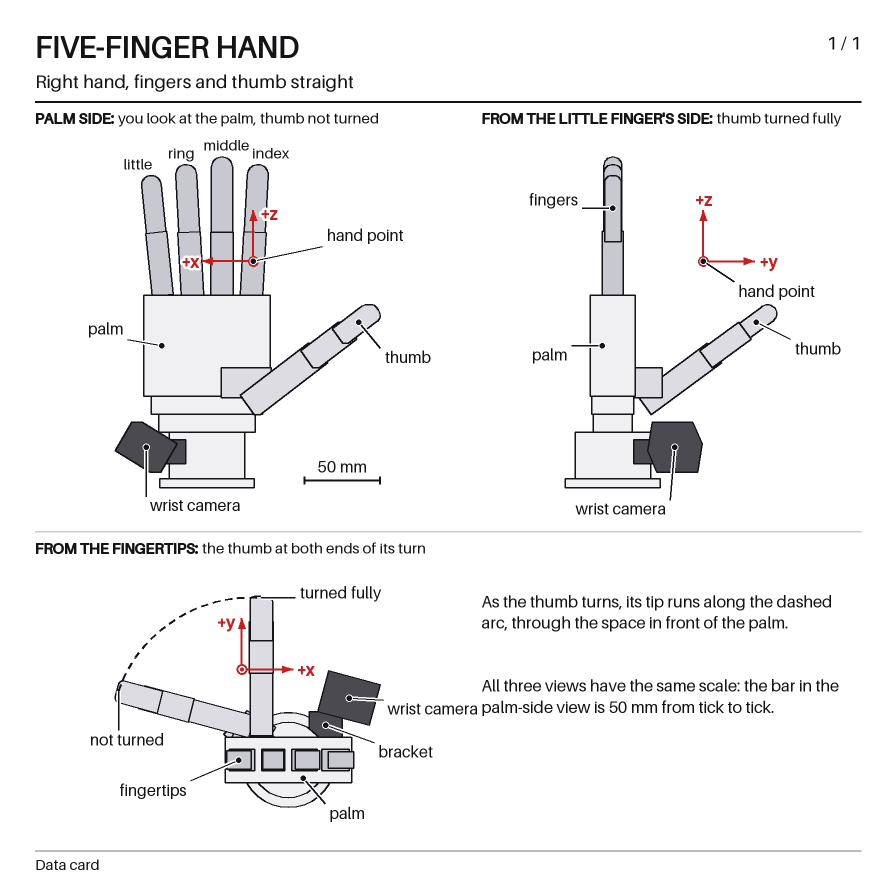

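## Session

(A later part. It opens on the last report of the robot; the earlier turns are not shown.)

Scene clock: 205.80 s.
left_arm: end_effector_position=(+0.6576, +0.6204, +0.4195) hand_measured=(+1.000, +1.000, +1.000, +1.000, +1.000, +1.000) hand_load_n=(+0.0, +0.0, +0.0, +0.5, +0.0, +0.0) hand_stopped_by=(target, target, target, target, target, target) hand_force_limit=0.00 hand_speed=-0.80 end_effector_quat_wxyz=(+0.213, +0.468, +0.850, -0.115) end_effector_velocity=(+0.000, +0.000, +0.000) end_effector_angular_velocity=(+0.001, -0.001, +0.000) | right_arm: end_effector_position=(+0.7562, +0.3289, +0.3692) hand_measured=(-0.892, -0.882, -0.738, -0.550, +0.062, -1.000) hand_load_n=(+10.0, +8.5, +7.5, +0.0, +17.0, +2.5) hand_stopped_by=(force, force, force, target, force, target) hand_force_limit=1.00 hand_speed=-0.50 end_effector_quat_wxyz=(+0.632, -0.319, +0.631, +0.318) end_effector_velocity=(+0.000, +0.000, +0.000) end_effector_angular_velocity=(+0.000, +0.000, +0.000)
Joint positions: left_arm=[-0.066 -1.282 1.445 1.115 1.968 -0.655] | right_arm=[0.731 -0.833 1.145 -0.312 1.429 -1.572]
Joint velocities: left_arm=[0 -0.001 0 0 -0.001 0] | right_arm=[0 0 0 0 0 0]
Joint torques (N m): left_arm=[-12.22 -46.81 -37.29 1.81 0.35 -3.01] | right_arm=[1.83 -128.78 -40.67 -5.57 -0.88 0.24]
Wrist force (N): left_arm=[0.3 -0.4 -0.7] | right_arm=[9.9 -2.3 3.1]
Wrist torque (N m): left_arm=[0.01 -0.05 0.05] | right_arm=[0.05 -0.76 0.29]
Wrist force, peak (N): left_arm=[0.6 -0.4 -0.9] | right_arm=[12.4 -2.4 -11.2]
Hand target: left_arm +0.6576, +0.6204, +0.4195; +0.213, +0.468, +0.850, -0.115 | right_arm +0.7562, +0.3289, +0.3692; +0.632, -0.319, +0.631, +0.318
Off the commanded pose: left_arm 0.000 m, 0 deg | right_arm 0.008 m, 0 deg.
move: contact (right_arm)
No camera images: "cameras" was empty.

Emit:
move(
  target=[0,0,0,0,0,0,1,1,1,1,1,1,0,-0.8,0.0087,0.0122,0,0,0,0,-0.98,-0.98,-1,-0.96,-0.96,-1,1,-0.5],
  speed=0.004,
  stop_force=16,
  cameras=[],
)

Emit:
wait(
  seconds=0.3,
  cameras=[],
)

Scene clock: 206.77 s.
left_arm: end_effector_position=(+0.6576, +0.6204, +0.4195) hand_measured=(+1.000, +1.000, +1.000, +1.000, +1.000, +1.000) hand_load_n=(+0.0, +0.0, +0.0, +0.0, +0.0, +0.0) hand_stopped_by=(target, target, target, target, target, target) hand_force_limit=0.00 hand_speed=-0.80 end_effector_quat_wxyz=(+0.213, +0.468, +0.850, -0.115) end_effector_velocity=(+0.000, -0.001, +0.000) end_effector_angular_velocity=(+0.000, +0.001, +0.000) | right_arm: end_effector_position=(+0.7563, +0.3291, +0.3692) hand_measured=(-0.892, -0.882, -0.738, -0.876, +0.062, -1.000) hand_load_n=(+10.0, +8.5, +7.5, +12.0, +17.0, +2.0) hand_stopped_by=(force, force, force, force, force, target) hand_force_limit=1.00 hand_speed=-0.50 end_effector_quat_wxyz=(+0.632, -0.319, +0.631, +0.318) end_effector_velocity=(+0.000, +0.000, -0.002) end_effector_angular_velocity=(-0.001, +0.001, +0.000)
Joint positions: left_arm=[-0.066 -1.282 1.445 1.115 1.968 -0.655] | right_arm=[0.731 -0.832 1.144 -0.312 1.429 -1.572]
Joint velocities: left_arm=[-0.001 0 0 0 0 -0.001] | right_arm=[0 0.002 0 0 0 0]
Joint torques (N m): left_arm=[-11.36 -49.92 -36.39 2.61 0.28 -3.22] | right_arm=[4.38 -126.69 -47.56 -6.82 -0.03 0.3]
Wrist force (N): left_arm=[-0.1 -0.3 -0.4] | right_arm=[13.1 0.8 -13.8]
Wrist torque (N m): left_arm=[0.02 0.00 0.03] | right_arm=[0.37 -1.14 0.02]
Wrist force, peak (N): left_arm=[0.8 -0.2 -0.7] | right_arm=[13.1 -2.7 -15.3]
Hand target: left_arm +0.6576, +0.6204, +0.4195; +0.213, +0.468, +0.850, -0.115 | right_arm +0.7563, +0.3291, +0.3692; +0.632, -0.319, +0.631, +0.318
Off the commanded pose: left_arm 0.000 m, 0 deg | right_arm 0.009 m, 0 deg.
move: contact (right_arm)
No camera images: "cameras" was empty.

Scene clock: 207.07 s.
left_arm: end_effector_position=(+0.6576, +0.6204, +0.4195) hand_measured=(+1.000, +1.000, +1.000, +1.000, +1.000, +1.000) hand_load_n=(+0.0, +0.0, +0.0, +0.0, +0.0, +0.0) hand_stopped_by=(target, target, target, target, target, target) hand_force_limit=0.00 hand_speed=-0.80 end_effector_quat_wxyz=(+0.213, +0.468, +0.850, -0.115) end_effector_velocity=(+0.000, +0.000, +0.000) end_effector_angular_velocity=(+0.000, +0.000, +0.000) | right_arm: end_effector_position=(+0.7563, +0.3291, +0.3692) hand_measured=(-0.892, -0.882, -0.738, -0.876, +0.062, -1.000) hand_load_n=(+10.0, +8.5, +7.5, +12.0, +17.0, +2.5) hand_stopped_by=(force, force, force, force, force, target) hand_force_limit=1.00 hand_speed=-0.50 end_effector_quat_wxyz=(+0.632, -0.319, +0.631, +0.318) end_effector_velocity=(+0.000, +0.000, -0.001) end_effector_angular_velocity=(+0.000, +0.000, +0.000)
Joint positions: left_arm=[-0.066 -1.282 1.445 1.115 1.968 -0.655] | right_arm=[0.731 -0.832 1.144 -0.312 1.429 -1.572]
Joint velocities: left_arm=[0.001 0 0 0 0 0] | right_arm=[0 0.001 0 0 0 0]
Joint torques (N m): left_arm=[-10.66 -45.07 -38.4 2.21 -0.18 -2.39] | right_arm=[3.83 -126.77 -48.19 -6.44 -0.03 0.31]
Wrist force (N): left_arm=[0.0 0.0 -0.1] | right_arm=[13.1 1.1 -13.4]
Wrist torque (N m): left_arm=[0.05 -0.02 0.04] | right_arm=[0.38 -1.12 0.18]
Wrist force, peak (N): left_arm=[0.5 -0.2 -0.8] | right_arm=[13.7 0.8 -14.5]
Hand target: left_arm +0.6576, +0.6204, +0.4195; +0.213, +0.468, +0.850, -0.115 | right_arm +0.7563, +0.3291, +0.3692; +0.632, -0.319, +0.631, +0.318
Off the commanded pose: left_arm 0.000 m, 0 deg | right_arm 0.009 m, 0 deg.
wait: 0.30 s; at rest by 0.17 s
No camera images: "cameras" was empty.

Emit:
move(
  target=[
    [0,0,0,0,0,0,1,1,1,1,1,1,0,-0.8,-0.0102,-0.0143,0,0,0,0,-0.98,-0.98,-1,-0.55,-0.96,-1,1,-0.5],
    [0,0,0,0,0,0,1,1,1,1,1,1,0,-0.8,-0.0102,-0.0143,0.1,0,0,0,-0.98,-0.98,-1,-0.55,-0.96,-1,1,-0.5],
  ],
  speed=0.05,
  cameras=[],
)

Emit:
move(
  target=[0,0,0,0,0,0,1,1,1,1,1,1,0,-0.8,0.0173,0.0244,0,0,0,0,-0.98,-0.98,-1,-0.55,-0.96,-1,1,-0.5],
  speed=0.006,
  stop_force=12,
  cameras=[],
)

Scene clock: 211.53 s.
left_arm: end_effector_position=(+0.6576, +0.6204, +0.4195) hand_measured=(+1.000, +1.000, +1.000, +1.000, +1.000, +1.000) hand_load_n=(+0.0, +0.0, +0.0, +0.0, +0.0, +0.0) hand_stopped_by=(target, target, target, target, target, target) hand_force_limit=0.00 hand_speed=-0.80 end_effector_quat_wxyz=(+0.213, +0.468, +0.850, -0.115) end_effector_velocity=(+0.000, +0.000, +0.000) end_effector_angular_velocity=(+0.000, +0.000, +0.001) | right_arm: end_effector_position=(+0.7502, +0.3205, +0.4294) hand_measured=(-0.892, -0.882, -0.738, -0.550, +0.062, -1.000) hand_load_n=(+8.0, +7.5, +7.5, +0.0, +16.5, +3.0) hand_stopped_by=(force, force, force, target, force, target) hand_force_limit=1.00 hand_speed=-0.50 end_effector_quat_wxyz=(+0.632, -0.319, +0.631, +0.318) end_effector_velocity=(+0.000, +0.000, -0.003) end_effector_angular_velocity=(+0.000, +0.000, +0.000)
Joint positions: left_arm=[-0.066 -1.282 1.445 1.115 1.968 -0.655] | right_arm=[0.729 -0.881 1.118 -0.238 1.427 -1.572]
Joint velocities: left_arm=[0 0 0 0 0 0] | right_arm=[0 0.001 0.004 -0.005 0 0]
Joint torques (N m): left_arm=[-10.42 -48.76 -37.62 1.92 0.15 -2.94] | right_arm=[-14.26 -110.18 -44.36 -7.16 0.71 0.93]
Wrist force (N): left_arm=[0.2 0.0 -0.5] | right_arm=[12.4 0.8 -0.6]
Wrist torque (N m): left_arm=[0.07 -0.03 0.05] | right_arm=[-0.02 -0.70 0.26]
Wrist force, peak (N): left_arm=[0.0 -0.2 -1.1] | right_arm=[14.1 0.7 -14.9]
Hand target: left_arm +0.6576, +0.6204, +0.4195; +0.213, +0.468, +0.850, -0.115 | right_arm +0.7502, +0.3205, +0.4292; +0.632, -0.319, +0.631, +0.318
Off the commanded pose: left_arm 0.000 m, 0 deg | right_arm 0.000 m, 0 deg.
move: done
No camera images: "cameras" was empty.

Scene clock: 213.77 s.
left_arm: end_effector_position=(+0.6576, +0.6204, +0.4195) hand_measured=(+1.000, +1.000, +1.000, +1.000, +1.000, +1.000) hand_load_n=(+0.0, +0.0, +0.0, +0.0, +0.0, +0.0) hand_stopped_by=(target, target, target, target, target, target) hand_force_limit=0.00 hand_speed=-0.80 end_effector_quat_wxyz=(+0.213, +0.468, +0.850, -0.115) end_effector_velocity=(+0.000, +0.000, +0.000) end_effector_angular_velocity=(+0.000, +0.000, +0.000) | right_arm: end_effector_position=(+0.7551, +0.3274, +0.4291) hand_measured=(-0.892, -0.882, -0.738, -0.550, +0.062, -1.000) hand_load_n=(+8.5, +8.0, +7.5, +0.0, +16.5, +3.0) hand_stopped_by=(force, force, force, target, force, target) hand_force_limit=1.00 hand_speed=-0.50 end_effector_quat_wxyz=(+0.632, -0.319, +0.631, +0.318) end_effector_velocity=(+0.000, +0.000, -0.001) end_effector_angular_velocity=(+0.000, +0.000, +0.000)
Joint positions: left_arm=[-0.066 -1.282 1.445 1.115 1.968 -0.655] | right_arm=[0.731 -0.865 1.092 -0.227 1.428 -1.572]
Joint velocities: left_arm=[0 0 0 0 0 0] | right_arm=[0 0.001 0 0 0 0]
Joint torques (N m): left_arm=[-11.2 -47.8 -37.15 1.8 0.19 -2.85] | right_arm=[-0.83 -127.39 -46.89 -7.18 0.44 -0.55]
Wrist force (N): left_arm=[0.2 -0.3 -0.6] | right_arm=[12.8 0.1 -8.6]
Wrist torque (N m): left_arm=[0.02 -0.04 0.05] | right_arm=[0.28 -0.95 0.27]
Wrist force, peak (N): left_arm=[0.6 -0.2 -0.8] | right_arm=[15.0 0.2 -21.3]
Hand target: left_arm +0.6576, +0.6204, +0.4195; +0.213, +0.468, +0.850, -0.115 | right_arm +0.7551, +0.3273, +0.4291; +0.632, -0.319, +0.631, +0.318
Off the commanded pose: left_arm 0.000 m, 0 deg | right_arm 0.010 m, 0 deg.
move: contact (right_arm)
No camera images: "cameras" was empty.

Emit:
move(
  target=[0,0,0,0,0,0,1,1,1,1,1,1,0,-0.8,0.0058,0.0082,0,0,0,0,-0.98,-0.98,-1,-0.96,-0.96,-1,1,-0.5],
  speed=0.004,
  stop_force=12,
  cameras=[],
)

Emit:
move(
  target=[0,0,0,0,0,0,1,1,1,1,1,1,0,-0.8,0,0,0,0,0,0,-0.98,-0.98,-1,-0.55,-0.96,-1,1,-0.5],
  speed=0.02,
  cameras=[],
)

Emit:
move(
  target=[0,0,0,0,0,0,1,1,1,1,1,1,0,-0.8,0.0058,0.0082,0,0,0,0,-0.98,-0.98,-1,-0.55,-0.96,-1,1,-0.5],
  speed=0.004,
  stop_force=12,
  cameras=[],
)

Scene clock: 215.30 s.
left_arm: end_effector_position=(+0.6576, +0.6204, +0.4195) hand_measured=(+1.000, +1.000, +1.000, +1.000, +1.000, +1.000) hand_load_n=(+0.0, +0.0, +0.0, +0.0, +0.0, +0.0) hand_stopped_by=(target, target, target, target, target, target) hand_force_limit=0.00 hand_speed=-0.80 end_effector_quat_wxyz=(+0.213, +0.468, +0.850, -0.115) end_effector_velocity=(+0.000, +0.000, +0.000) end_effector_angular_velocity=(+0.001, -0.001, -0.002) | right_arm: end_effector_position=(+0.7552, +0.3275, +0.4292) hand_measured=(-0.892, -0.882, -0.738, -0.876, +0.062, -1.000) hand_load_n=(+9.5, +8.0, +8.0, +11.5, +17.0, +3.5) hand_stopped_by=(force, force, force, force, force, target) hand_force_limit=1.00 hand_speed=-0.50 end_effector_quat_wxyz=(+0.632, -0.319, +0.631, +0.318) end_effector_velocity=(+0.000, +0.000, +0.000) end_effector_angular_velocity=(+0.000, +0.000, +0.001)
Joint positions: left_arm=[-0.066 -1.282 1.445 1.115 1.968 -0.655] | right_arm=[0.731 -0.865 1.092 -0.227 1.428 -1.572]
Joint velocities: left_arm=[0 0 0 -0.001 -0.001 0.002] | right_arm=[0 0 0 0 -0.001 0]
Joint torques (N m): left_arm=[-13.79 -43.11 -37.15 1.98 0.14 -2.63] | right_arm=[-3.01 -127.8 -45.18 -5.54 1.24 -0.43]
Wrist force (N): left_arm=[0.4 -0.5 -0.5] | right_arm=[12.3 0.4 -0.8]
Wrist torque (N m): left_arm=[-0.01 -0.06 0.05] | right_arm=[-0.07 -0.72 0.25]
Wrist force, peak (N): left_arm=[0.6 -0.5 -0.8] | right_arm=[16.0 0.1 -23.6]
Hand target: left_arm +0.6576, +0.6204, +0.4195; +0.213, +0.468, +0.850, -0.115 | right_arm +0.7552, +0.3275, +0.4292; +0.632, -0.319, +0.631, +0.318
Off the commanded pose: left_arm 0.000 m, 0 deg | right_arm 0.006 m, 0 deg.
move: contact (right_arm)
No camera images: "cameras" was empty.

Scene clock: 216.00 s.
left_arm: end_effector_position=(+0.6576, +0.6204, +0.4195) hand_measured=(+1.000, +1.000, +1.000, +1.000, +1.000, +1.000) hand_load_n=(+0.0, +0.0, +0.0, +0.0, -0.5, +0.0) hand_stopped_by=(target, target, target, target, target, target) hand_force_limit=0.00 hand_speed=-0.80 end_effector_quat_wxyz=(+0.213, +0.468, +0.850, -0.115) end_effector_velocity=(+0.000, +0.000, +0.000) end_effector_angular_velocity=(+0.001, -0.001, -0.001) | right_arm: end_effector_position=(+0.7552, +0.3275, +0.4292) hand_measured=(-0.892, -0.882, -0.738, -0.550, +0.062, -1.000) hand_load_n=(+9.0, +8.0, +7.5, +0.0, +17.0, +3.0) hand_stopped_by=(force, force, force, target, force, target) hand_force_limit=1.00 hand_speed=-0.50 end_effector_quat_wxyz=(+0.632, -0.319, +0.631, +0.318) end_effector_velocity=(+0.000, +0.000, -0.001) end_effector_angular_velocity=(+0.000, +0.000, +0.000)
Joint positions: left_arm=[-0.066 -1.282 1.445 1.115 1.968 -0.655] | right_arm=[0.731 -0.865 1.092 -0.227 1.428 -1.572]
Joint velocities: left_arm=[0 0 0 0 0 0.002] | right_arm=[0 0 0 -0.001 0 0]
Joint torques (N m): left_arm=[-5.91 -44.88 -36.36 2.03 0.06 -2.84] | right_arm=[-2.99 -125.48 -46.42 -4.61 1.24 -0.43]
Wrist force (N): left_arm=[0.6 -0.3 -0.6] | right_arm=[11.1 -0.8 -5.2]
Wrist torque (N m): left_arm=[0.02 -0.09 0.07] | right_arm=[0.29 -0.95 0.27]
Wrist force, peak (N): left_arm=[0.6 -0.2 -0.9] | right_arm=[11.5 -0.9 -5.2]
Hand target: left_arm +0.6576, +0.6204, +0.4195; +0.213, +0.468, +0.850, -0.115 | right_arm +0.7552, +0.3275, +0.4292; +0.632, -0.319, +0.631, +0.318
Off the commanded pose: left_arm 0.000 m, 0 deg | right_arm 0.000 m, 0 deg.
move: done
No camera images: "cameras" was empty.

Scene clock: 216.97 s.
left_arm: end_effector_position=(+0.6576, +0.6204, +0.4195) hand_measured=(+1.000, +1.000, +1.000, +1.000, +1.000, +1.000) hand_load_n=(+0.0, +0.0, +0.0, +0.0, +0.0, +0.0) hand_stopped_by=(target, target, target, target, target, target) hand_force_limit=0.00 hand_speed=-0.80 end_effector_quat_wxyz=(+0.213, +0.468, +0.850, -0.115) end_effector_velocity=(+0.000, +0.000, +0.000) end_effector_angular_velocity=(+0.000, +0.000, -0.001) | right_arm: end_effector_position=(+0.7557, +0.3280, +0.4293) hand_measured=(-0.892, -0.882, -0.738, -0.550, +0.062, -1.000) hand_load_n=(+10.0, +8.5, +7.5, +0.0, +17.0, +2.5) hand_stopped_by=(force, force, force, target, force, target) hand_force_limit=1.00 hand_speed=-0.50 end_effector_quat_wxyz=(+0.632, -0.319, +0.631, +0.318) end_effector_velocity=(+0.000, +0.000, +0.001) end_effector_angular_velocity=(+0.001, -0.001, +0.000)
Joint positions: left_arm=[-0.066 -1.282 1.445 1.115 1.968 -0.655] | right_arm=[0.731 -0.864 1.09 -0.226 1.428 -1.572]
Joint velocities: left_arm=[0 0 0 0 0 0] | right_arm=[0 -0.001 0 -0.001 0 0]
Joint torques (N m): left_arm=[-11.27 -47.06 -37.21 1.66 0.11 -3.13] | right_arm=[1.77 -125.71 -45.85 -6.88 0.22 -0.48]
Wrist force (N): left_arm=[0.2 -0.3 -0.7] | right_arm=[11.6 -1.9 -11.4]
Wrist torque (N m): left_arm=[0.03 -0.02 0.04] | right_arm=[0.66 -1.17 0.35]
Wrist force, peak (N): left_arm=[0.3 -0.2 -0.9] | right_arm=[13.7 -1.9 -21.6]
Hand target: left_arm +0.6576, +0.6204, +0.4195; +0.213, +0.468, +0.850, -0.115 | right_arm +0.7557, +0.3280, +0.4293; +0.632, -0.319, +0.631, +0.318
Off the commanded pose: left_arm 0.000 m, 0 deg | right_arm 0.005 m, 0 deg.
move: contact (right_arm)
No camera images: "cameras" was empty.

Emit:
move(
  target=[
    [0,0,0,0,0,0,1,1,1,1,1,1,0,-0.8,-0.0102,-0.0143,0,0,0,0,-0.98,-0.98,-1,-0.55,-0.96,-1,1,-0.5],
    [0,0,0,0,0,0,1,1,1,1,1,1,0,-0.8,-0.0102,-0.0143,-0.105,0,0,0,-0.98,-0.98,-1,-0.55,-0.96,-1,1,-0.5],
  ],
  speed=0.05,
  cameras=[],
)

Emit:
move(
  target=[0,0,0,0,0,0,1,1,1,1,1,1,0,-0.8,0.0183,0.0258,0,0,0,0,-0.98,-0.98,-1,-0.55,-0.96,-1,1,-0.5],
  speed=0.006,
  stop_force=8,
  cameras=[],
)

Scene clock: 219.47 s.
left_arm: end_effector_position=(+0.6576, +0.6204, +0.4195) hand_measured=(+1.000, +1.000, +1.000, +1.000, +1.000, +1.000) hand_load_n=(+0.0, +0.0, +0.0, +0.0, +0.0, -0.5) hand_stopped_by=(target, target, target, target, target, target) hand_force_limit=0.00 hand_speed=-0.80 end_effector_quat_wxyz=(+0.213, +0.468, +0.850, -0.115) end_effector_velocity=(+0.000, +0.001, +0.000) end_effector_angular_velocity=(+0.000, +0.000, +0.001) | right_arm: end_effector_position=(+0.7496, +0.3194, +0.3661) hand_measured=(-0.892, -0.882, -0.738, -0.550, +0.062, -1.000) hand_load_n=(+9.0, +8.0, +7.5, +0.0, +16.5, +2.5) hand_stopped_by=(force, force, force, target, force, target) hand_force_limit=1.00 hand_speed=-0.50 end_effector_quat_wxyz=(+0.632, -0.319, +0.631, +0.318) end_effector_velocity=(+0.000, +0.000, +0.003) end_effector_angular_velocity=(-0.001, +0.001, +0.000)
Joint positions: left_arm=[-0.066 -1.282 1.445 1.115 1.968 -0.655] | right_arm=[0.729 -0.851 1.183 -0.332 1.427 -1.572]
Joint velocities: left_arm=[0 0 0 -0.001 0 -0.001] | right_arm=[0 -0.001 -0.003 0.005 0 0]
Joint torques (N m): left_arm=[-12.13 -48.1 -35.67 0.93 0.31 -3.09] | right_arm=[13.83 -123.36 -56.37 -1.8 1.67 -0.49]
Wrist force (N): left_arm=[0.2 -0.1 -0.2] | right_arm=[12.2 0.7 -0.9]
Wrist torque (N m): left_arm=[0.02 -0.04 0.05] | right_arm=[-0.02 -0.68 0.26]
Wrist force, peak (N): left_arm=[0.3 -0.4 -1.0] | right_arm=[12.0 -2.1 -11.0]
Hand target: left_arm +0.6576, +0.6204, +0.4195; +0.213, +0.468, +0.850, -0.115 | right_arm +0.7496, +0.3194, +0.3663; +0.632, -0.319, +0.631, +0.318
Off the commanded pose: left_arm 0.000 m, 0 deg | right_arm 0.000 m, 0 deg.
move: done
No camera images: "cameras" was empty.

Scene clock: 222.00 s.
left_arm: end_effector_position=(+0.6576, +0.6204, +0.4195) hand_measured=(+1.000, +1.000, +1.000, +1.000, +1.000, +1.000) hand_load_n=(+0.0, +0.0, +0.0, +0.0, +0.0, +0.0) hand_stopped_by=(target, target, target, target, target, target) hand_force_limit=0.00 hand_speed=-0.80 end_effector_quat_wxyz=(+0.213, +0.468, +0.850, -0.115) end_effector_velocity=(+0.000, +0.000, -0.001) end_effector_angular_velocity=(-0.001, +0.002, +0.001) | right_arm: end_effector_position=(+0.7552, +0.3275, +0.3663) hand_measured=(-0.892, -0.882, -0.738, -0.550, +0.062, -1.000) hand_load_n=(+9.5, +8.0, +7.5, +0.0, +16.5, +2.5) hand_stopped_by=(force, force, force, target, force, target) hand_force_limit=1.00 hand_speed=-0.50 end_effector_quat_wxyz=(+0.632, -0.319, +0.631, +0.318) end_effector_velocity=(+0.000, +0.000, +0.000) end_effector_angular_velocity=(-0.001, +0.001, +0.000)
Joint positions: left_arm=[-0.066 -1.282 1.445 1.115 1.968 -0.655] | right_arm=[0.731 -0.834 1.153 -0.319 1.428 -1.572]
Joint velocities: left_arm=[0 0.001 0 0 0.001 -0.001] | right_arm=[0 0 0 0.001 0 0]
Joint torques (N m): left_arm=[-11.3 -47.98 -35.13 1.47 0.22 -2.94] | right_arm=[-0.84 -129.01 -45.6 -7.12 0.24 0.87]
Wrist force (N): left_arm=[0.3 0.1 -0.3] | right_arm=[13.0 0.2 -8.9]
Wrist torque (N m): left_arm=[0.07 -0.06 0.07] | right_arm=[0.31 -1.02 0.30]
Wrist force, peak (N): left_arm=[-0.1 -0.4 -1.0] | right_arm=[14.5 0.3 -20.3]
Hand target: left_arm +0.6576, +0.6204, +0.4195; +0.213, +0.468, +0.850, -0.115 | right_arm +0.7553, +0.3275, +0.3663; +0.632, -0.319, +0.631, +0.318
Off the commanded pose: left_arm 0.000 m, 0 deg | right_arm 0.009 m, 0 deg.
move: contact (right_arm)
No camera images: "cameras" was empty.

Emit:
move(
  target=[
    [0,0,0,0,0,0,1,1,1,1,1,1,0,-0.8,-0.0102,-0.0143,0,0,0,0,-0.98,-0.98,-1,-0.55,-0.96,-1,1,-0.5],
    [0,0,0,0,0,0,1,1,1,1,1,1,0,-0.8,-0.0095,-0.0148,0.1055,0,0,0,-0.98,-0.98,-1,-0.55,-0.96,-1,1,-0.5],
    [0,0,0,0,0,0,1,1,1,1,1,1,0,-0.8,-0.0020,-0.0045,0.1055,0,0,0,-0.98,-0.98,-1,-0.55,-0.96,-1,1,-0.5],
  ],
  speed=0.05,
  cameras=[],
)

Emit:
move(
  target=[0,0,0,0,0,0,1,1,1,1,1,1,0,-0.8,0.0106,0.0149,0,0,0,0,-0.98,-0.98,-1,-0.96,-0.96,-1,1,-0.5],
  speed=0.004,
  stop_force=14,
  cameras=[],
)

Scene clock: 224.30 s.
left_arm: end_effector_position=(+0.6576, +0.6204, +0.4195) hand_measured=(+1.000, +1.000, +1.000, +1.000, +1.000, +1.000) hand_load_n=(+0.0, +0.0, +0.0, +0.0, +0.0, +0.0) hand_stopped_by=(target, target, target, target, target, target) hand_force_limit=0.00 hand_speed=-0.80 end_effector_quat_wxyz=(+0.213, +0.468, +0.850, -0.115) end_effector_velocity=(+0.000, -0.001, +0.000) end_effector_angular_velocity=(+0.000, +0.001, -0.001) | right_arm: end_effector_position=(+0.7541, +0.3247, +0.4295) hand_measured=(-0.892, -0.882, -0.738, -0.550, +0.062, -1.000) hand_load_n=(+9.0, +8.0, +7.5, +0.0, +16.5, +2.5) hand_stopped_by=(force, force, force, target, force, target) hand_force_limit=1.00 hand_speed=-0.50 end_effector_quat_wxyz=(+0.632, -0.319, +0.631, +0.318) end_effector_velocity=(+0.000, +0.000, +0.000) end_effector_angular_velocity=(+0.000, +0.000, +0.000)
Joint positions: left_arm=[-0.066 -1.282 1.445 1.115 1.968 -0.655] | right_arm=[0.73 -0.87 1.101 -0.23 1.427 -1.572]
Joint velocities: left_arm=[-0.001 0 0 0.001 0.001 0] | right_arm=[0 -0.001 0.001 0 0 0]
Joint torques (N m): left_arm=[-12.64 -47.73 -34.98 1.13 0.21 -2.37] | right_arm=[14.8 -127.73 -45.53 -6.51 1.41 0.83]
Wrist force (N): left_arm=[0.2 0.0 -0.6] | right_arm=[12.5 0.5 -0.8]
Wrist torque (N m): left_arm=[0.07 -0.02 0.05] | right_arm=[-0.06 -0.72 0.25]
Wrist force, peak (N): left_arm=[0.5 -0.7 -0.8] | right_arm=[13.1 0.4 -9.0]
Hand target: left_arm +0.6576, +0.6204, +0.4195; +0.213, +0.468, +0.850, -0.115 | right_arm +0.7541, +0.3247, +0.4296; +0.632, -0.319, +0.631, +0.318
Off the commanded pose: left_arm 0.000 m, 0 deg | right_arm 0.000 m, 0 deg.
move: done
No camera images: "cameras" was empty.

Scene clock: 226.27 s.
left_arm: end_effector_position=(+0.6576, +0.6204, +0.4195) hand_measured=(+1.000, +1.000, +1.000, +1.000, +1.000, +1.000) hand_load_n=(+0.0, +0.0, +0.0, +0.0, +0.0, +0.0) hand_stopped_by=(target, target, target, target, target, target) hand_force_limit=0.00 hand_speed=-0.80 end_effector_quat_wxyz=(+0.213, +0.468, +0.850, -0.115) end_effector_velocity=(+0.000, +0.000, +0.000) end_effector_angular_velocity=(-0.001, +0.000, +0.001) | right_arm: end_effector_position=(+0.7561, +0.3277, +0.4295) hand_measured=(-0.892, -0.882, -0.738, -0.876, +0.062, -1.000) hand_load_n=(+9.5, +8.0, +7.0, +12.0, +17.0, +2.5) hand_stopped_by=(force, force, force, force, force, target) hand_force_limit=1.00 hand_speed=-0.50 end_effector_quat_wxyz=(+0.632, -0.319, +0.631, +0.318) end_effector_velocity=(+0.000, +0.000, +0.001) end_effector_angular_velocity=(+0.001, -0.001, +0.000)
Joint positions: left_arm=[-0.066 -1.282 1.445 1.115 1.968 -0.655] | right_arm=[0.73 -0.864 1.089 -0.226 1.428 -1.572]
Joint velocities: left_arm=[0 0 0 0 0 -0.002] | right_arm=[0 -0.001 0 0 0 0]
Joint torques (N m): left_arm=[-10.26 -47.27 -36.37 1.54 0 -2.79] | right_arm=[-4.95 -127.41 -54.66 -6.38 1.32 -0.22]
Wrist force (N): left_arm=[0.1 0.1 -0.7] | right_arm=[16.0 3.9 -15.2]
Wrist torque (N m): left_arm=[0.09 -0.01 0.05] | right_arm=[0.26 -0.88 0.21]
Wrist force, peak (N): left_arm=[0.2 -0.3 -1.0] | right_arm=[17.8 3.5 -29.9]
Hand target: left_arm +0.6576, +0.6204, +0.4195; +0.213, +0.468, +0.850, -0.115 | right_arm +0.7561, +0.3277, +0.4295; +0.632, -0.319, +0.631, +0.318
Off the commanded pose: left_arm 0.000 m, 0 deg | right_arm 0.007 m, 0 deg.
move: contact (right_arm)
No camera images: "cameras" was empty.

Emit:
move(
  target=[0,0,0,0,0,0,1,1,1,1,1,1,0,-0.8,0,0,0,0,0,0,-0.98,-0.98,-1,-0.55,-0.96,-1,1,-0.5],
  speed=0.02,
  cameras=[],
)

Emit:
move(
  target=[
    [0,0,0,0,0,0,1,1,1,1,1,1,0,-0.8,-0.0385,-0.0544,0,0,0,0,-0.98,-0.98,-1,-0.55,-0.96,-1,1,-0.5],
    [0,0,0,0,0,0,1,1,1,1,1,1,0,-0.8,-0.2602,-0.2128,-0.2992,0,0,0,-0.98,-0.98,-1,-0.55,-0.96,-1,1,-0.5],
  ],
  speed=[0.04, 0.12],
  blend=[0.02, 0],
  cameras=["cam_head_right"],
)

Emit:
zoom_image(
  camera="cam_head_right",
  region=[300, 90, 480, 270],
)

Scene clock: 227.33 s.
left_arm: end_effector_position=(+0.6576, +0.6204, +0.4195) hand_measured=(+1.000, +1.000, +1.000, +1.000, +1.000, +1.000) hand_load_n=(+0.0, +0.0, +0.0, +0.0, +0.0, +0.0) hand_stopped_by=(target, target, target, target, target, target) hand_force_limit=0.00 hand_speed=-0.80 end_effector_quat_wxyz=(+0.213, +0.468, +0.850, -0.115) end_effector_velocity=(+0.000, +0.001, +0.000) end_effector_angular_velocity=(+0.001, -0.001, +0.000) | right_arm: end_effector_position=(+0.7561, +0.3277, +0.4295) hand_measured=(-0.892, -0.882, -0.738, -0.550, +0.062, -1.000) hand_load_n=(+9.0, +8.0, +7.5, +0.0, +17.0, +2.5) hand_stopped_by=(force, force, force, target, force, target) hand_force_limit=1.00 hand_speed=-0.50 end_effector_quat_wxyz=(+0.632, -0.319, +0.631, +0.318) end_effector_velocity=(+0.000, +0.000, -0.002) end_effector_angular_velocity=(-0.002, +0.002, +0.001)
Joint positions: left_arm=[-0.066 -1.282 1.445 1.115 1.968 -0.655] | right_arm=[0.73 -0.864 1.089 -0.226 1.428 -1.572]
Joint velocities: left_arm=[0.001 0 0 0 0 0.001] | right_arm=[0 0.001 0 0.001 0 0]
Joint torques (N m): left_arm=[-11.2 -42.91 -36.73 1.06 -0.01 -2.9] | right_arm=[-14.08 -120.06 -54.35 -6.76 0.87 -0.06]
Wrist force (N): left_arm=[0.2 -0.3 -0.7] | right_arm=[13.0 0.2 -1.1]
Wrist torque (N m): left_arm=[0.03 -0.03 0.04] | right_arm=[-0.08 -0.60 0.26]
Wrist force, peak (N): left_arm=[0.4 -0.6 -0.8] | right_arm=[17.5 3.6 -20.2]
Hand target: left_arm +0.6576, +0.6204, +0.4195; +0.213, +0.468, +0.850, -0.115 | right_arm +0.7561, +0.3277, +0.4295; +0.632, -0.319, +0.631, +0.318
Off the commanded pose: left_arm 0.000 m, 0 deg | right_arm 0.000 m, 0 deg.
move: done
No camera images: "cameras" was empty.

Scene clock: 230.77 s.
left_arm: end_effector_position=(+0.6576, +0.6204, +0.4195) hand_measured=(+1.000, +1.000, +1.000, +1.000, +1.000, +1.000) hand_load_n=(+0.0, +0.0, +0.0, +0.0, +0.0, +0.0) hand_stopped_by=(target, target, target, target, target, target) hand_force_limit=0.00 hand_speed=-0.80 end_effector_quat_wxyz=(+0.213, +0.468, +0.850, -0.115) end_effector_velocity=(+0.000, +0.000, +0.000) end_effector_angular_velocity=(+0.000, +0.001, +0.002) | right_arm: end_effector_position=(+0.5999, +0.2000, +0.2500) hand_measured=(-0.892, -0.882, -0.738, -0.550, +0.062, -1.000) hand_load_n=(+9.0, +8.0, +7.5, +0.0, +17.0, +2.5) hand_stopped_by=(force, force, force, target, force, target) hand_force_limit=1.00 hand_speed=-0.50 end_effector_quat_wxyz=(+0.632, -0.319, +0.631, +0.318) end_effector_velocity=(+0.000, +0.000, +0.000) end_effector_angular_velocity=(+0.001, -0.001, +0.000)
Joint positions: left_arm=[-0.066 -1.282 1.445 1.115 1.968 -0.655] | right_arm=[0.758 -1.022 1.714 -0.692 1.456 -1.572]
Joint velocities: left_arm=[0 0 0 0 0 -0.002] | right_arm=[0 0 0 -0.001 0 0]
Joint torques (N m): left_arm=[-11.45 -46.89 -37.1 1.58 -0.14 -3.07] | right_arm=[-15.57 -102.84 -36.51 -4.12 -0.85 0.13]
Wrist force (N): left_arm=[0.4 -0.2 -0.3] | right_arm=[12.2 0.6 -0.6]
Wrist torque (N m): left_arm=[0.01 -0.07 0.06] | right_arm=[-0.08 -0.68 0.25]
Wrist force, peak (N): left_arm=[0.7 0.2 -0.9] | right_arm=[14.6 1.0 -2.4]
Hand target: left_arm +0.6576, +0.6204, +0.4195; +0.213, +0.468, +0.850, -0.115 | right_arm +0.6000, +0.1999, +0.2499; +0.632, -0.319, +0.631, +0.318
Off the commanded pose: left_arm 0.000 m, 0 deg | right_arm 0.000 m, 0 deg.
move: done
Images, in order (width x height): cam_head_right 896x504.

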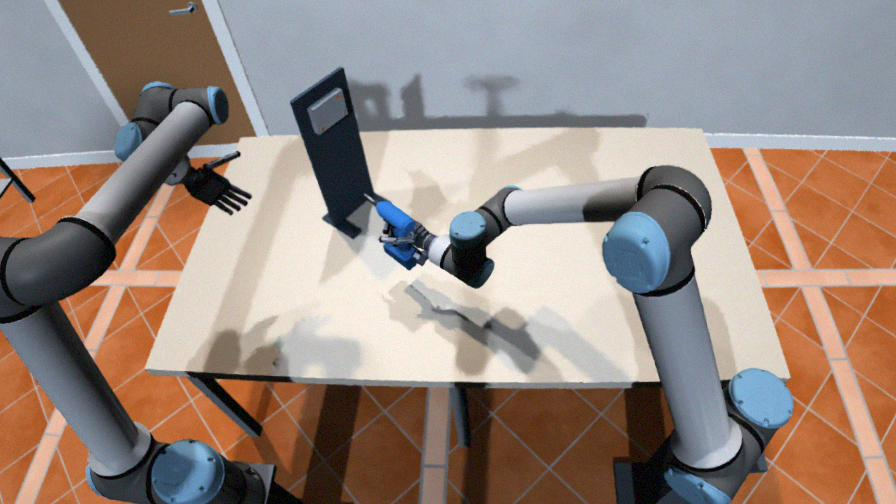

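Scaled by 2.800.

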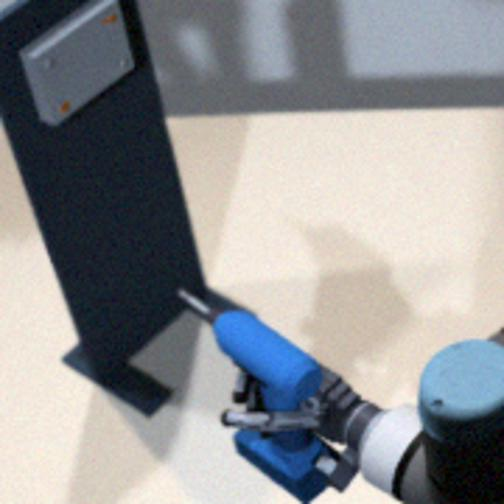

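Emit:
move(
  target=[
    [0,0,0,0,0,0,1,1,1,1,1,1,0,-0.8,0,0,-0.1583,0,0,0,-0.98,-0.98,-1,-0.55,-0.96,-1,1,-0.5],
  ],
  speed=0.08,
  stop_force=10,
  cameras=[],
)

Emit:
move(
  target=[
    [0,0,0,0,0,0,1,1,1,1,1,1,0,-0.8,0,0,-0.08,0,0,0,-0.98,-0.98,-1,-0.55,-0.96,-1,1,-0.5],
  ],
  speed=0.012,
  stop_force=6,
  cameras=[],
)

Scene clock: 233.43 s.
left_arm: end_effector_position=(+0.6576, +0.6204, +0.4195) hand_measured=(+1.000, +1.000, +1.000, +1.000, +1.000, +1.000) hand_load_n=(+0.0, +0.0, +0.0, +0.0, +0.0, +0.0) hand_stopped_by=(target, target, target, target, target, target) hand_force_limit=0.00 hand_speed=-0.80 end_effector_quat_wxyz=(+0.213, +0.468, +0.850, -0.115) end_effector_velocity=(+0.000, +0.000, +0.000) end_effector_angular_velocity=(+0.000, +0.000, +0.000) | right_arm: end_effector_position=(+0.6000, +0.2000, +0.1550) hand_measured=(-0.892, -0.882, -0.738, -0.550, +0.062, -1.000) hand_load_n=(+9.0, +8.0, +7.5, +0.0, +17.0, +2.5) hand_stopped_by=(force, force, force, target, force, target) hand_force_limit=1.00 hand_speed=-0.50 end_effector_quat_wxyz=(+0.632, -0.319, +0.631, +0.318) end_effector_velocity=(+0.000, +0.000, +0.001) end_effector_angular_velocity=(+0.000, +0.000, +0.000)
Joint positions: left_arm=[-0.066 -1.282 1.445 1.115 1.968 -0.655] | right_arm=[0.758 -0.914 1.744 -0.83 1.456 -1.572]
Joint velocities: left_arm=[0.001 0 0 0 0 0.001] | right_arm=[0 -0.001 0 0 0 0]
Joint torques (N m): left_arm=[-8.51 -47.36 -36.37 0.86 -0.02 -2.78] | right_arm=[13.71 -102.63 -40.73 -2.77 1.31 -0.15]
Wrist force (N): left_arm=[0.2 -0.1 -0.5] | right_arm=[12.2 0.3 -0.8]
Wrist torque (N m): left_arm=[0.05 -0.04 0.05] | right_arm=[-0.08 -0.67 0.24]
Wrist force, peak (N): left_arm=[0.5 -0.2 -0.9] | right_arm=[14.7 0.3 -0.7]
Hand target: left_arm +0.6576, +0.6204, +0.4195; +0.213, +0.468, +0.850, -0.115 | right_arm +0.6000, +0.2000, +0.1550; +0.632, -0.319, +0.631, +0.318
Off the commanded pose: left_arm 0.000 m, 0 deg | right_arm 0.000 m, 0 deg.
move: done
No camera images: "cameras" was empty.

Scene clock: 236.73 s.
left_arm: end_effector_position=(+0.6576, +0.6204, +0.4195) hand_measured=(+1.000, +1.000, +1.000, +1.000, +1.000, +1.000) hand_load_n=(+0.0, +0.0, +0.0, +0.0, +0.0, +0.0) hand_stopped_by=(target, target, target, target, target, target) hand_force_limit=0.00 hand_speed=-0.80 end_effector_quat_wxyz=(+0.213, +0.468, +0.850, -0.115) end_effector_velocity=(+0.000, +0.001, -0.001) end_effector_angular_velocity=(+0.000, +0.000, +0.001) | right_arm: end_effector_position=(+0.5999, +0.2000, +0.1246) hand_measured=(-0.892, -0.882, -0.738, -0.550, +0.062, -1.000) hand_load_n=(+9.0, +8.0, +7.5, +0.0, +16.5, +2.5) hand_stopped_by=(force, force, force, target, force, target) hand_force_limit=1.00 hand_speed=-0.50 end_effector_quat_wxyz=(+0.632, -0.319, +0.631, +0.318) end_effector_velocity=(+0.000, +0.000, -0.001) end_effector_angular_velocity=(-0.001, +0.001, +0.000)
Joint positions: left_arm=[-0.066 -1.282 1.445 1.115 1.968 -0.655] | right_arm=[0.758 -0.876 1.749 -0.872 1.456 -1.572]
Joint velocities: left_arm=[0.001 0.001 0 0 0 0] | right_arm=[0 0.001 0 0 0 0]
Joint torques (N m): left_arm=[-12.71 -46.52 -35.08 1.11 0.18 -2.58] | right_arm=[11.77 -105.32 -33.02 -0.77 1.59 0.78]
Wrist force (N): left_arm=[0.4 -0.4 -0.5] | right_arm=[7.5 -0.7 0.4]
Wrist torque (N m): left_arm=[0.01 -0.07 0.05] | right_arm=[-0.26 -0.94 0.18]
Wrist force, peak (N): left_arm=[0.3 -0.6 -0.9] | right_arm=[12.6 0.3 -0.4]
Hand target: left_arm +0.6576, +0.6204, +0.4195; +0.213, +0.468, +0.850, -0.115 | right_arm +0.6000, +0.2000, +0.1247; +0.632, -0.319, +0.631, +0.318
Off the commanded pose: left_arm 0.000 m, 0 deg | right_arm 0.018 m, 0 deg.
move: contact (right_arm)
No camera images: "cameras" was empty.

Emit:
move(
  target=[
    [0,0,0,0,0,0,1,1,1,1,1,1,0,-0.8,0,0,0.0083,0.0134,-0.0099,0,-0.98,-0.98,-1,-0.55,-0.96,-1,1,-0.5],
  ],
  speed=0.05,
  cameras=[],
)

Emit:
move(
  target=[
    [0,0,0,0,0,0,1,1,1,1,1,1,0,-0.8,0,0,-0.04,0,0,0,-0.98,-0.98,-1,-0.55,-0.96,-1,1,-0.5],
  ],
  speed=0.006,
  stop_force=5,
  cameras=[],
)

Scene clock: 237.73 s.
left_arm: end_effector_position=(+0.6576, +0.6204, +0.4195) hand_measured=(+1.000, +1.000, +1.000, +1.000, +1.000, +1.000) hand_load_n=(+0.0, +0.0, +0.0, -0.5, +0.0, +0.0) hand_stopped_by=(target, target, target, target, target, target) hand_force_limit=0.00 hand_speed=-0.80 end_effector_quat_wxyz=(+0.213, +0.468, +0.850, -0.115) end_effector_velocity=(+0.000, +0.000, +0.000) end_effector_angular_velocity=(+0.000, +0.000, +0.000) | right_arm: end_effector_position=(+0.5999, +0.2000, +0.1295) hand_measured=(-0.892, -0.882, -0.738, -0.550, +0.062, -1.000) hand_load_n=(+9.0, +8.0, +7.5, +0.0, +16.5, +3.0) hand_stopped_by=(force, force, force, target, force, target) hand_force_limit=1.00 hand_speed=-0.50 end_effector_quat_wxyz=(+0.648, -0.310, +0.615, +0.326) end_effector_velocity=(+0.000, +0.000, +0.000) end_effector_angular_velocity=(-0.003, +0.002, +0.000)
Joint positions: left_arm=[-0.066 -1.282 1.445 1.115 1.968 -0.655] | right_arm=[0.759 -0.869 1.759 -0.942 1.456 -1.566]
Joint velocities: left_arm=[0 0 0 0 0 0] | right_arm=[0 0 0 0.004 0 0]
Joint torques (N m): left_arm=[-10.39 -47.31 -33.78 0.91 -0.17 -2.86] | right_arm=[13.98 -108.38 -39.62 -3.6 2.21 -0.07]
Wrist force (N): left_arm=[0.1 -0.4 -0.6] | right_arm=[12.5 -1.0 -1.5]
Wrist torque (N m): left_arm=[0.01 -0.01 0.03] | right_arm=[-0.26 -0.68 0.22]
Wrist force, peak (N): left_arm=[0.4 -0.8 -0.4] | right_arm=[12.8 -0.4 -1.5]
Hand target: left_arm +0.6576, +0.6204, +0.4195; +0.213, +0.468, +0.850, -0.115 | right_arm +0.6000, +0.2000, +0.1297; +0.648, -0.310, +0.614, +0.326
Off the commanded pose: left_arm 0.000 m, 0 deg | right_arm 0.000 m, 0 deg.
move: done
No camera images: "cameras" was empty.

Scene clock: 238.67 s.
left_arm: end_effector_position=(+0.6576, +0.6204, +0.4195) hand_measured=(+1.000, +1.000, +1.000, +1.000, +1.000, +1.000) hand_load_n=(+0.0, +0.0, +0.0, +0.0, +0.0, +0.0) hand_stopped_by=(target, target, target, target, target, target) hand_force_limit=0.00 hand_speed=-0.80 end_effector_quat_wxyz=(+0.213, +0.468, +0.850, -0.115) end_effector_velocity=(+0.000, +0.002, +0.000) end_effector_angular_velocity=(+0.001, +0.000, +0.003) | right_arm: end_effector_position=(+0.6000, +0.2001, +0.1286) hand_measured=(-0.892, -0.882, -0.738, -0.550, +0.062, -1.000) hand_load_n=(+7.5, +8.0, +8.0, +0.0, +16.0, +3.5) hand_stopped_by=(force, force, force, target, force, target) hand_force_limit=1.00 hand_speed=-0.50 end_effector_quat_wxyz=(+0.648, -0.310, +0.614, +0.326) end_effector_velocity=(+0.000, +0.000, -0.001) end_effector_angular_velocity=(+0.000, -0.001, +0.000)
Joint positions: left_arm=[-0.066 -1.282 1.445 1.115 1.968 -0.655] | right_arm=[0.759 -0.868 1.759 -0.944 1.456 -1.566]
Joint velocities: left_arm=[0.002 -0.001 0 0.001 -0.001 -0.001] | right_arm=[0 0.001 0 -0.002 0 0]
Joint torques (N m): left_arm=[-13.27 -47.84 -34.55 0.64 -0.17 -3.19] | right_arm=[13.1 -108.73 -27.17 -2.32 2.07 -0.04]
Wrist force (N): left_arm=[0.2 -0.6 -0.6] | right_arm=[10.1 -0.4 -0.9]
Wrist torque (N m): left_arm=[-0.03 -0.03 0.04] | right_arm=[-0.22 -0.54 0.13]
Wrist force, peak (N): left_arm=[0.6 0.2 -1.0] | right_arm=[12.7 -1.0 -1.4]
Hand target: left_arm +0.6576, +0.6204, +0.4195; +0.213, +0.468, +0.850, -0.115 | right_arm +0.6000, +0.2000, +0.1286; +0.648, -0.310, +0.614, +0.326
Off the commanded pose: left_arm 0.000 m, 0 deg | right_arm 0.023 m, 0 deg.
move: contact (right_arm)
No camera images: "cameras" was empty.

Emit:
move(
  target=[
    [0,0,0,0,0,0,1,1,1,1,1,1,0,-0.8,0,0,0.0017,-0.0067,0.005,0,-0.98,-0.98,-1,-0.55,-0.96,-1,1,-0.5],
  ],
  speed=0.05,
  cameras=[],
)

Emit:
move(
  target=[
    [0,0,0,0,0,0,1,1,1,1,1,1,0,-0.8,0,0,-0.03,0,0,0,-0.98,-0.98,-1,-0.55,-0.96,-1,1,-0.5],
  ],
  speed=0.005,
  stop_force=7,
  cameras=["cam_right_wrist"],
)

Scene clock: 239.77 s.
left_arm: end_effector_position=(+0.6576, +0.6204, +0.4195) hand_measured=(+1.000, +1.000, +1.000, +1.000, +1.000, +1.000) hand_load_n=(+0.0, +0.0, +0.0, +0.0, +0.0, +0.0) hand_stopped_by=(target, target, target, target, target, target) hand_force_limit=0.00 hand_speed=-0.80 end_effector_quat_wxyz=(+0.213, +0.468, +0.850, -0.115) end_effector_velocity=(+0.000, +0.000, +0.000) end_effector_angular_velocity=(+0.000, +0.000, +0.000) | right_arm: end_effector_position=(+0.5999, +0.2001, +0.1298) hand_measured=(-0.892, -0.882, -0.738, -0.550, +0.062, -1.000) hand_load_n=(+8.0, +7.5, +7.5, +0.0, +16.5, +3.5) hand_stopped_by=(force, force, force, target, force, target) hand_force_limit=1.00 hand_speed=-0.50 end_effector_quat_wxyz=(+0.640, -0.315, +0.623, +0.322) end_effector_velocity=(+0.001, +0.000, +0.000) end_effector_angular_velocity=(+0.004, -0.004, +0.000)
Joint positions: left_arm=[-0.066 -1.282 1.445 1.115 1.968 -0.655] | right_arm=[0.758 -0.876 1.754 -0.904 1.456 -1.569]
Joint velocities: left_arm=[0 0 0 0 0 0] | right_arm=[-0.001 0.001 0 -0.006 0 0]
Joint torques (N m): left_arm=[-10.95 -47.95 -34.41 0.97 0.07 -3.41] | right_arm=[-14.45 -92.18 -32.75 -6.65 -1.54 -0.32]
Wrist force (N): left_arm=[0.2 0.2 -0.7] | right_arm=[12.2 -0.6 -1.0]
Wrist torque (N m): left_arm=[0.10 -0.03 0.06] | right_arm=[-0.22 -0.67 0.21]
Wrist force, peak (N): left_arm=[0.6 -0.5 -0.7] | right_arm=[12.9 -0.7 -1.2]
Hand target: left_arm +0.6576, +0.6204, +0.4195; +0.213, +0.468, +0.850, -0.115 | right_arm +0.6000, +0.2000, +0.1296; +0.640, -0.314, +0.623, +0.322
Off the commanded pose: left_arm 0.000 m, 0 deg | right_arm 0.000 m, 0 deg.
move: done
No camera images: "cameras" was empty.

Scene clock: 241.17 s.
left_arm: end_effector_position=(+0.6576, +0.6204, +0.4195) hand_measured=(+1.000, +1.000, +1.000, +1.000, +1.000, +1.000) hand_load_n=(+0.0, +0.0, +0.0, +0.0, -0.5, +0.0) hand_stopped_by=(target, target, target, target, target, target) hand_force_limit=0.00 hand_speed=-0.80 end_effector_quat_wxyz=(+0.213, +0.468, +0.850, -0.115) end_effector_velocity=(+0.000, +0.000, +0.000) end_effector_angular_velocity=(+0.000, +0.000, +0.000) | right_arm: end_effector_position=(+0.6000, +0.2000, +0.1262) hand_measured=(-0.892, -0.882, -0.738, -0.550, +0.062, -1.000) hand_load_n=(+7.5, +7.5, +8.0, +0.0, +16.0, +3.5) hand_stopped_by=(force, force, force, target, force, target) hand_force_limit=1.00 hand_speed=-0.50 end_effector_quat_wxyz=(+0.640, -0.314, +0.623, +0.322) end_effector_velocity=(+0.000, +0.000, +0.000) end_effector_angular_velocity=(+0.000, +0.000, +0.000)
Joint positions: left_arm=[-0.066 -1.282 1.445 1.115 1.968 -0.655] | right_arm=[0.758 -0.872 1.754 -0.909 1.456 -1.569]
Joint velocities: left_arm=[0 0 0 0 0 -0.001] | right_arm=[0 0 0 0 0 0]
Joint torques (N m): left_arm=[-9.15 -45.18 -35.27 0.91 -0.02 -3.13] | right_arm=[-13.37 -105.58 -28.05 -1.36 -1.31 0.76]
Wrist force (N): left_arm=[0.0 -0.5 -0.4] | right_arm=[6.5 -0.3 0.0]
Wrist torque (N m): left_arm=[-0.02 -0.01 0.03] | right_arm=[-0.24 -0.27 0.01]
Wrist force, peak (N): left_arm=[0.6 -0.4 -0.6] | right_arm=[13.0 -0.6 -1.0]
Hand target: left_arm +0.6576, +0.6204, +0.4195; +0.213, +0.468, +0.850, -0.115 | right_arm +0.6000, +0.2000, +0.1262; +0.640, -0.314, +0.623, +0.322
Off the commanded pose: left_arm 0.000 m, 0 deg | right_arm 0.015 m, 0 deg.
move: contact (right_arm)
Images, in order (width x height): cam_right_wrist 672x504.

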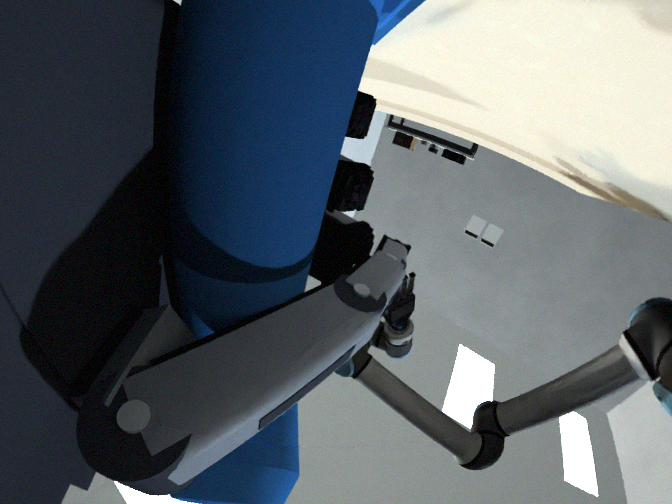

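Emit:
move(
  target=[
    [0,0,0,0,0,0,1,1,1,1,1,1,0,-0.8,0,0,0.003,-0.0036,0.0027,0,-0.98,-0.98,-1,-0.55,-0.96,-1,1,-0.5],
  ],
  speed=0.05,
  cameras=[],
)

Emit:
move(
  target=[
    [0,0,0,0,0,0,1,1,1,1,1,1,0,-0.8,0,0,-0.03,0,0,0,-0.98,-0.98,-1,-0.55,-0.96,-1,1,-0.5],
  ],
  speed=0.005,
  stop_force=9,
  cameras=[],
)

Scene clock: 242.17 s.
left_arm: end_effector_position=(+0.6576, +0.6204, +0.4195) hand_measured=(+1.000, +1.000, +1.000, +1.000, +1.000, +1.000) hand_load_n=(+0.0, +0.0, +0.0, +0.0, +0.0, +0.5) hand_stopped_by=(target, target, target, target, target, target) hand_force_limit=0.00 hand_speed=-0.80 end_effector_quat_wxyz=(+0.213, +0.468, +0.850, -0.115) end_effector_velocity=(+0.000, +0.000, +0.000) end_effector_angular_velocity=(+0.000, +0.000, +0.001) | right_arm: end_effector_position=(+0.6000, +0.2000, +0.1281) hand_measured=(-0.892, -0.882, -0.738, -0.550, +0.062, -1.000) hand_load_n=(+8.0, +7.5, +8.0, +0.0, +16.0, +3.5) hand_stopped_by=(force, force, force, target, force, target) hand_force_limit=1.00 hand_speed=-0.50 end_effector_quat_wxyz=(+0.635, -0.317, +0.627, +0.320) end_effector_velocity=(+0.000, +0.000, +0.001) end_effector_angular_velocity=(+0.004, -0.003, +0.000)
Joint positions: left_arm=[-0.066 -1.282 1.445 1.115 1.968 -0.655] | right_arm=[0.758 -0.878 1.751 -0.885 1.456 -1.571]
Joint velocities: left_arm=[0 0 0 -0.001 0 -0.001] | right_arm=[0 0 0 -0.005 0 0]
Joint torques (N m): left_arm=[-9.35 -47.34 -34.07 1.4 -0.06 -2.57] | right_arm=[-15.4 -94.19 -35.56 -6.9 -1.36 -1.07]
Wrist force (N): left_arm=[-0.1 -0.3 -0.4] | right_arm=[12.3 -0.7 -0.7]
Wrist torque (N m): left_arm=[0.01 0.00 0.02] | right_arm=[-0.24 -0.69 0.22]
Wrist force, peak (N): left_arm=[0.4 -0.6 -0.7] | right_arm=[12.9 -0.8 -1.2]
Hand target: left_arm +0.6576, +0.6204, +0.4195; +0.213, +0.468, +0.850, -0.115 | right_arm +0.6000, +0.2000, +0.1280; +0.635, -0.317, +0.627, +0.320
Off the commanded pose: left_arm 0.000 m, 0 deg | right_arm 0.000 m, 0 deg.
move: done
No camera images: "cameras" was empty.

Scene clock: 243.53 s.
left_arm: end_effector_position=(+0.6576, +0.6204, +0.4195) hand_measured=(+1.000, +1.000, +1.000, +1.000, +1.000, +1.000) hand_load_n=(+0.0, +0.0, +0.0, +0.0, +0.0, +0.0) hand_stopped_by=(target, target, target, target, target, target) hand_force_limit=0.00 hand_speed=-0.80 end_effector_quat_wxyz=(+0.213, +0.468, +0.850, -0.115) end_effector_velocity=(+0.000, +0.000, +0.000) end_effector_angular_velocity=(+0.000, +0.000, -0.001) | right_arm: end_effector_position=(+0.6000, +0.2000, +0.1248) hand_measured=(-0.892, -0.882, -0.738, -0.550, +0.062, -1.000) hand_load_n=(+8.0, +7.5, +8.0, +0.0, +16.0, +4.0) hand_stopped_by=(force, force, force, target, force, target) hand_force_limit=1.00 hand_speed=-0.50 end_effector_quat_wxyz=(+0.635, -0.317, +0.627, +0.320) end_effector_velocity=(+0.000, +0.000, +0.000) end_effector_angular_velocity=(+0.000, +0.000, +0.000)
Joint positions: left_arm=[-0.066 -1.282 1.445 1.115 1.968 -0.655] | right_arm=[0.758 -0.873 1.751 -0.89 1.456 -1.571]
Joint velocities: left_arm=[0 0 0 0 0 0.001] | right_arm=[0 -0.001 0 0.001 0 0]
Joint torques (N m): left_arm=[-10.48 -45.68 -34.86 1.1 0.35 -2.92] | right_arm=[-12.79 -102.63 -27.77 -0.79 -1.11 0.41]
Wrist force (N): left_arm=[0.4 -0.1 -0.8] | right_arm=[4.6 -1.0 1.0]
Wrist torque (N m): left_arm=[0.06 -0.07 0.06] | right_arm=[-0.29 -0.19 0.18]
Wrist force, peak (N): left_arm=[-0.2 -0.6 -0.8] | right_arm=[12.8 -0.5 -1.1]
Hand target: left_arm +0.6576, +0.6204, +0.4195; +0.213, +0.468, +0.850, -0.115 | right_arm +0.6000, +0.2000, +0.1249; +0.635, -0.317, +0.627, +0.320
Off the commanded pose: left_arm 0.000 m, 0 deg | right_arm 0.015 m, 0 deg.
move: contact (right_arm)
No camera images: "cameras" was empty.

Emit:
move(
  target=[
    [0,0,0,0,0,0,1,1,1,1,1,1,0,-0.8,0,0,0,0,0,0,-1,-1,-1,-0.3,0.3,-1,1,-0.8],
  ],
  cameras=[],
)

Emit:
move(
  target=[
    [0,0,0,0,0,0,1,1,1,1,1,1,0,-0.8,0,0,0,0,0,0,-0.7,-0.7,-0.7,0,0.6,-1,1,-0.8],
  ],
  cameras=[],
)

Emit:
move(
  target=[
    [0,0,0,0,0,0,1,1,1,1,1,1,0,-0.8,0,0,0,0,0,0,1,1,1,1,1,-1,1,-0.6],
  ],
  cameras=["cam_head_right"],
)

Scene clock: 245.13 s.
left_arm: end_effector_position=(+0.6576, +0.6204, +0.4195) hand_measured=(+1.000, +1.000, +1.000, +1.000, +1.000, +1.000) hand_load_n=(+0.0, +0.0, +0.0, +0.0, +0.0, +0.0) hand_stopped_by=(target, target, target, target, target, target) hand_force_limit=0.00 hand_speed=-0.80 end_effector_quat_wxyz=(+0.213, +0.468, +0.850, -0.115) end_effector_velocity=(+0.000, +0.000, +0.000) end_effector_angular_velocity=(+0.000, +0.000, +0.000) | right_arm: end_effector_position=(+0.6000, +0.2000, +0.1249) hand_measured=(-0.900, -0.888, -0.740, -0.300, +0.300, -1.000) hand_load_n=(+12.0, +11.0, +0.0, +0.0, +0.0, +0.0) hand_stopped_by=(force, force, force, target, target, target) hand_force_limit=1.00 hand_speed=-0.80 end_effector_quat_wxyz=(+0.635, -0.317, +0.627, +0.320) end_effector_velocity=(+0.000, +0.000, -0.001) end_effector_angular_velocity=(-0.001, +0.001, +0.000)
Joint positions: left_arm=[-0.066 -1.282 1.445 1.115 1.968 -0.655] | right_arm=[0.758 -0.874 1.751 -0.89 1.456 -1.571]
Joint velocities: left_arm=[0 0 0 0 0 0] | right_arm=[0 0.002 0 -0.001 0 0]
Joint torques (N m): left_arm=[-9.86 -47.11 -34.23 0.71 -0.09 -3.12] | right_arm=[-10.56 -101.19 -28.78 -3.2 -1.17 -0.34]
Wrist force (N): left_arm=[0.3 -0.5 -0.5] | right_arm=[5.1 -2.0 -0.3]
Wrist torque (N m): left_arm=[-0.03 -0.06 0.05] | right_arm=[-0.36 -0.13 0.08]
Wrist force, peak (N): left_arm=[0.5 0.0 -1.0] | right_arm=[5.2 -1.9 -1.3]
Hand target: left_arm +0.6576, +0.6204, +0.4195; +0.213, +0.468, +0.850, -0.115 | right_arm +0.6000, +0.2000, +0.1249; +0.635, -0.317, +0.627, +0.320
Off the commanded pose: left_arm 0.000 m, 0 deg | right_arm 0.000 m, 0 deg.
move: done
No camera images: "cameras" was empty.

Scene clock: 246.83 s.
left_arm: end_effector_position=(+0.6576, +0.6204, +0.4195) hand_measured=(+1.000, +1.000, +1.000, +1.000, +1.000, +1.000) hand_load_n=(+0.0, +0.0, +0.0, +0.0, +0.0, +0.0) hand_stopped_by=(target, target, target, target, target, target) hand_force_limit=0.00 hand_speed=-0.80 end_effector_quat_wxyz=(+0.213, +0.468, +0.850, -0.115) end_effector_velocity=(+0.000, +0.001, +0.000) end_effector_angular_velocity=(+0.000, +0.000, +0.001) | right_arm: end_effector_position=(+0.6000, +0.2000, +0.1249) hand_measured=(-0.700, -0.700, -0.700, +0.000, +0.600, -1.000) hand_load_n=(+0.0, +0.0, +0.0, +0.0, +0.0, +0.0) hand_stopped_by=(target, target, target, target, target, target) hand_force_limit=1.00 hand_speed=-0.80 end_effector_quat_wxyz=(+0.635, -0.317, +0.627, +0.320) end_effector_velocity=(+0.000, +0.000, +0.001) end_effector_angular_velocity=(+0.001, -0.001, +0.000)
Joint positions: left_arm=[-0.066 -1.282 1.445 1.115 1.968 -0.655] | right_arm=[0.758 -0.874 1.751 -0.89 1.456 -1.571]
Joint velocities: left_arm=[0.001 0 0 0 0 0] | right_arm=[0 -0.001 0 -0.001 0 0]
Joint torques (N m): left_arm=[-11.38 -49.47 -33.88 0.91 -0.38 -2.7] | right_arm=[-8.37 -98.01 -29.21 -4.48 -1.15 -0.79]
Wrist force (N): left_arm=[0.2 0.2 -0.7] | right_arm=[3.1 -2.1 -0.9]
Wrist torque (N m): left_arm=[0.10 -0.03 0.06] | right_arm=[-0.31 -0.27 -0.06]
Wrist force, peak (N): left_arm=[0.7 -0.5 -0.7] | right_arm=[6.8 -1.5 -1.4]
Hand target: left_arm +0.6576, +0.6204, +0.4195; +0.213, +0.468, +0.850, -0.115 | right_arm +0.6000, +0.2000, +0.1249; +0.635, -0.317, +0.627, +0.320
Off the commanded pose: left_arm 0.000 m, 0 deg | right_arm 0.000 m, 0 deg.
move: done
No camera images: "cameras" was empty.

Scene clock: 249.67 s.
left_arm: end_effector_position=(+0.6576, +0.6204, +0.4195) hand_measured=(+1.000, +1.000, +1.000, +1.000, +1.000, +1.000) hand_load_n=(+0.0, +0.0, +0.0, +0.0, +0.0, +0.0) hand_stopped_by=(target, target, target, target, target, target) hand_force_limit=0.00 hand_speed=-0.80 end_effector_quat_wxyz=(+0.213, +0.468, +0.850, -0.115) end_effector_velocity=(+0.000, +0.000, +0.000) end_effector_angular_velocity=(+0.000, +0.001, +0.000) | right_arm: end_effector_position=(+0.6000, +0.2000, +0.1249) hand_measured=(+1.000, +1.000, +1.000, +1.000, +1.000, -1.000) hand_load_n=(+0.0, +0.0, +0.0, +0.0, +0.0, +0.0) hand_stopped_by=(target, target, target, target, target, target) hand_force_limit=1.00 hand_speed=-0.60 end_effector_quat_wxyz=(+0.635, -0.317, +0.627, +0.320) end_effector_velocity=(+0.000, +0.000, +0.000) end_effector_angular_velocity=(+0.000, +0.000, +0.000)
Joint positions: left_arm=[-0.066 -1.282 1.445 1.115 1.968 -0.655] | right_arm=[0.758 -0.874 1.751 -0.89 1.456 -1.571]
Joint velocities: left_arm=[0 0 0 0 0 -0.001] | right_arm=[0 0 0 0 0 0]
Joint torques (N m): left_arm=[-7.05 -45.92 -34.27 0.48 -0.1 -2.96] | right_arm=[-5.3 -91.37 -30.54 -4.03 -1.14 -1.52]
Wrist force (N): left_arm=[0.5 -0.3 -0.3] | right_arm=[3.6 -1.9 -1.3]
Wrist torque (N m): left_arm=[0.00 -0.09 0.06] | right_arm=[-0.25 -0.32 0.00]
Wrist force, peak (N): left_arm=[0.6 -0.6 -0.8] | right_arm=[3.6 -2.4 -1.1]
Hand target: left_arm +0.6576, +0.6204, +0.4195; +0.213, +0.468, +0.850, -0.115 | right_arm +0.6000, +0.2000, +0.1249; +0.635, -0.317, +0.627, +0.320
Off the commanded pose: left_arm 0.000 m, 0 deg | right_arm 0.000 m, 0 deg.
move: done
Images, in order (width x height): cam_head_right 896x504.

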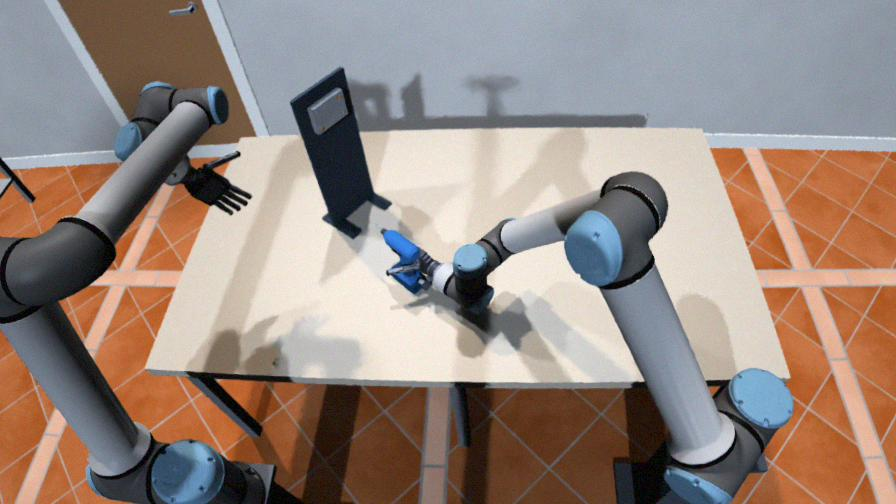

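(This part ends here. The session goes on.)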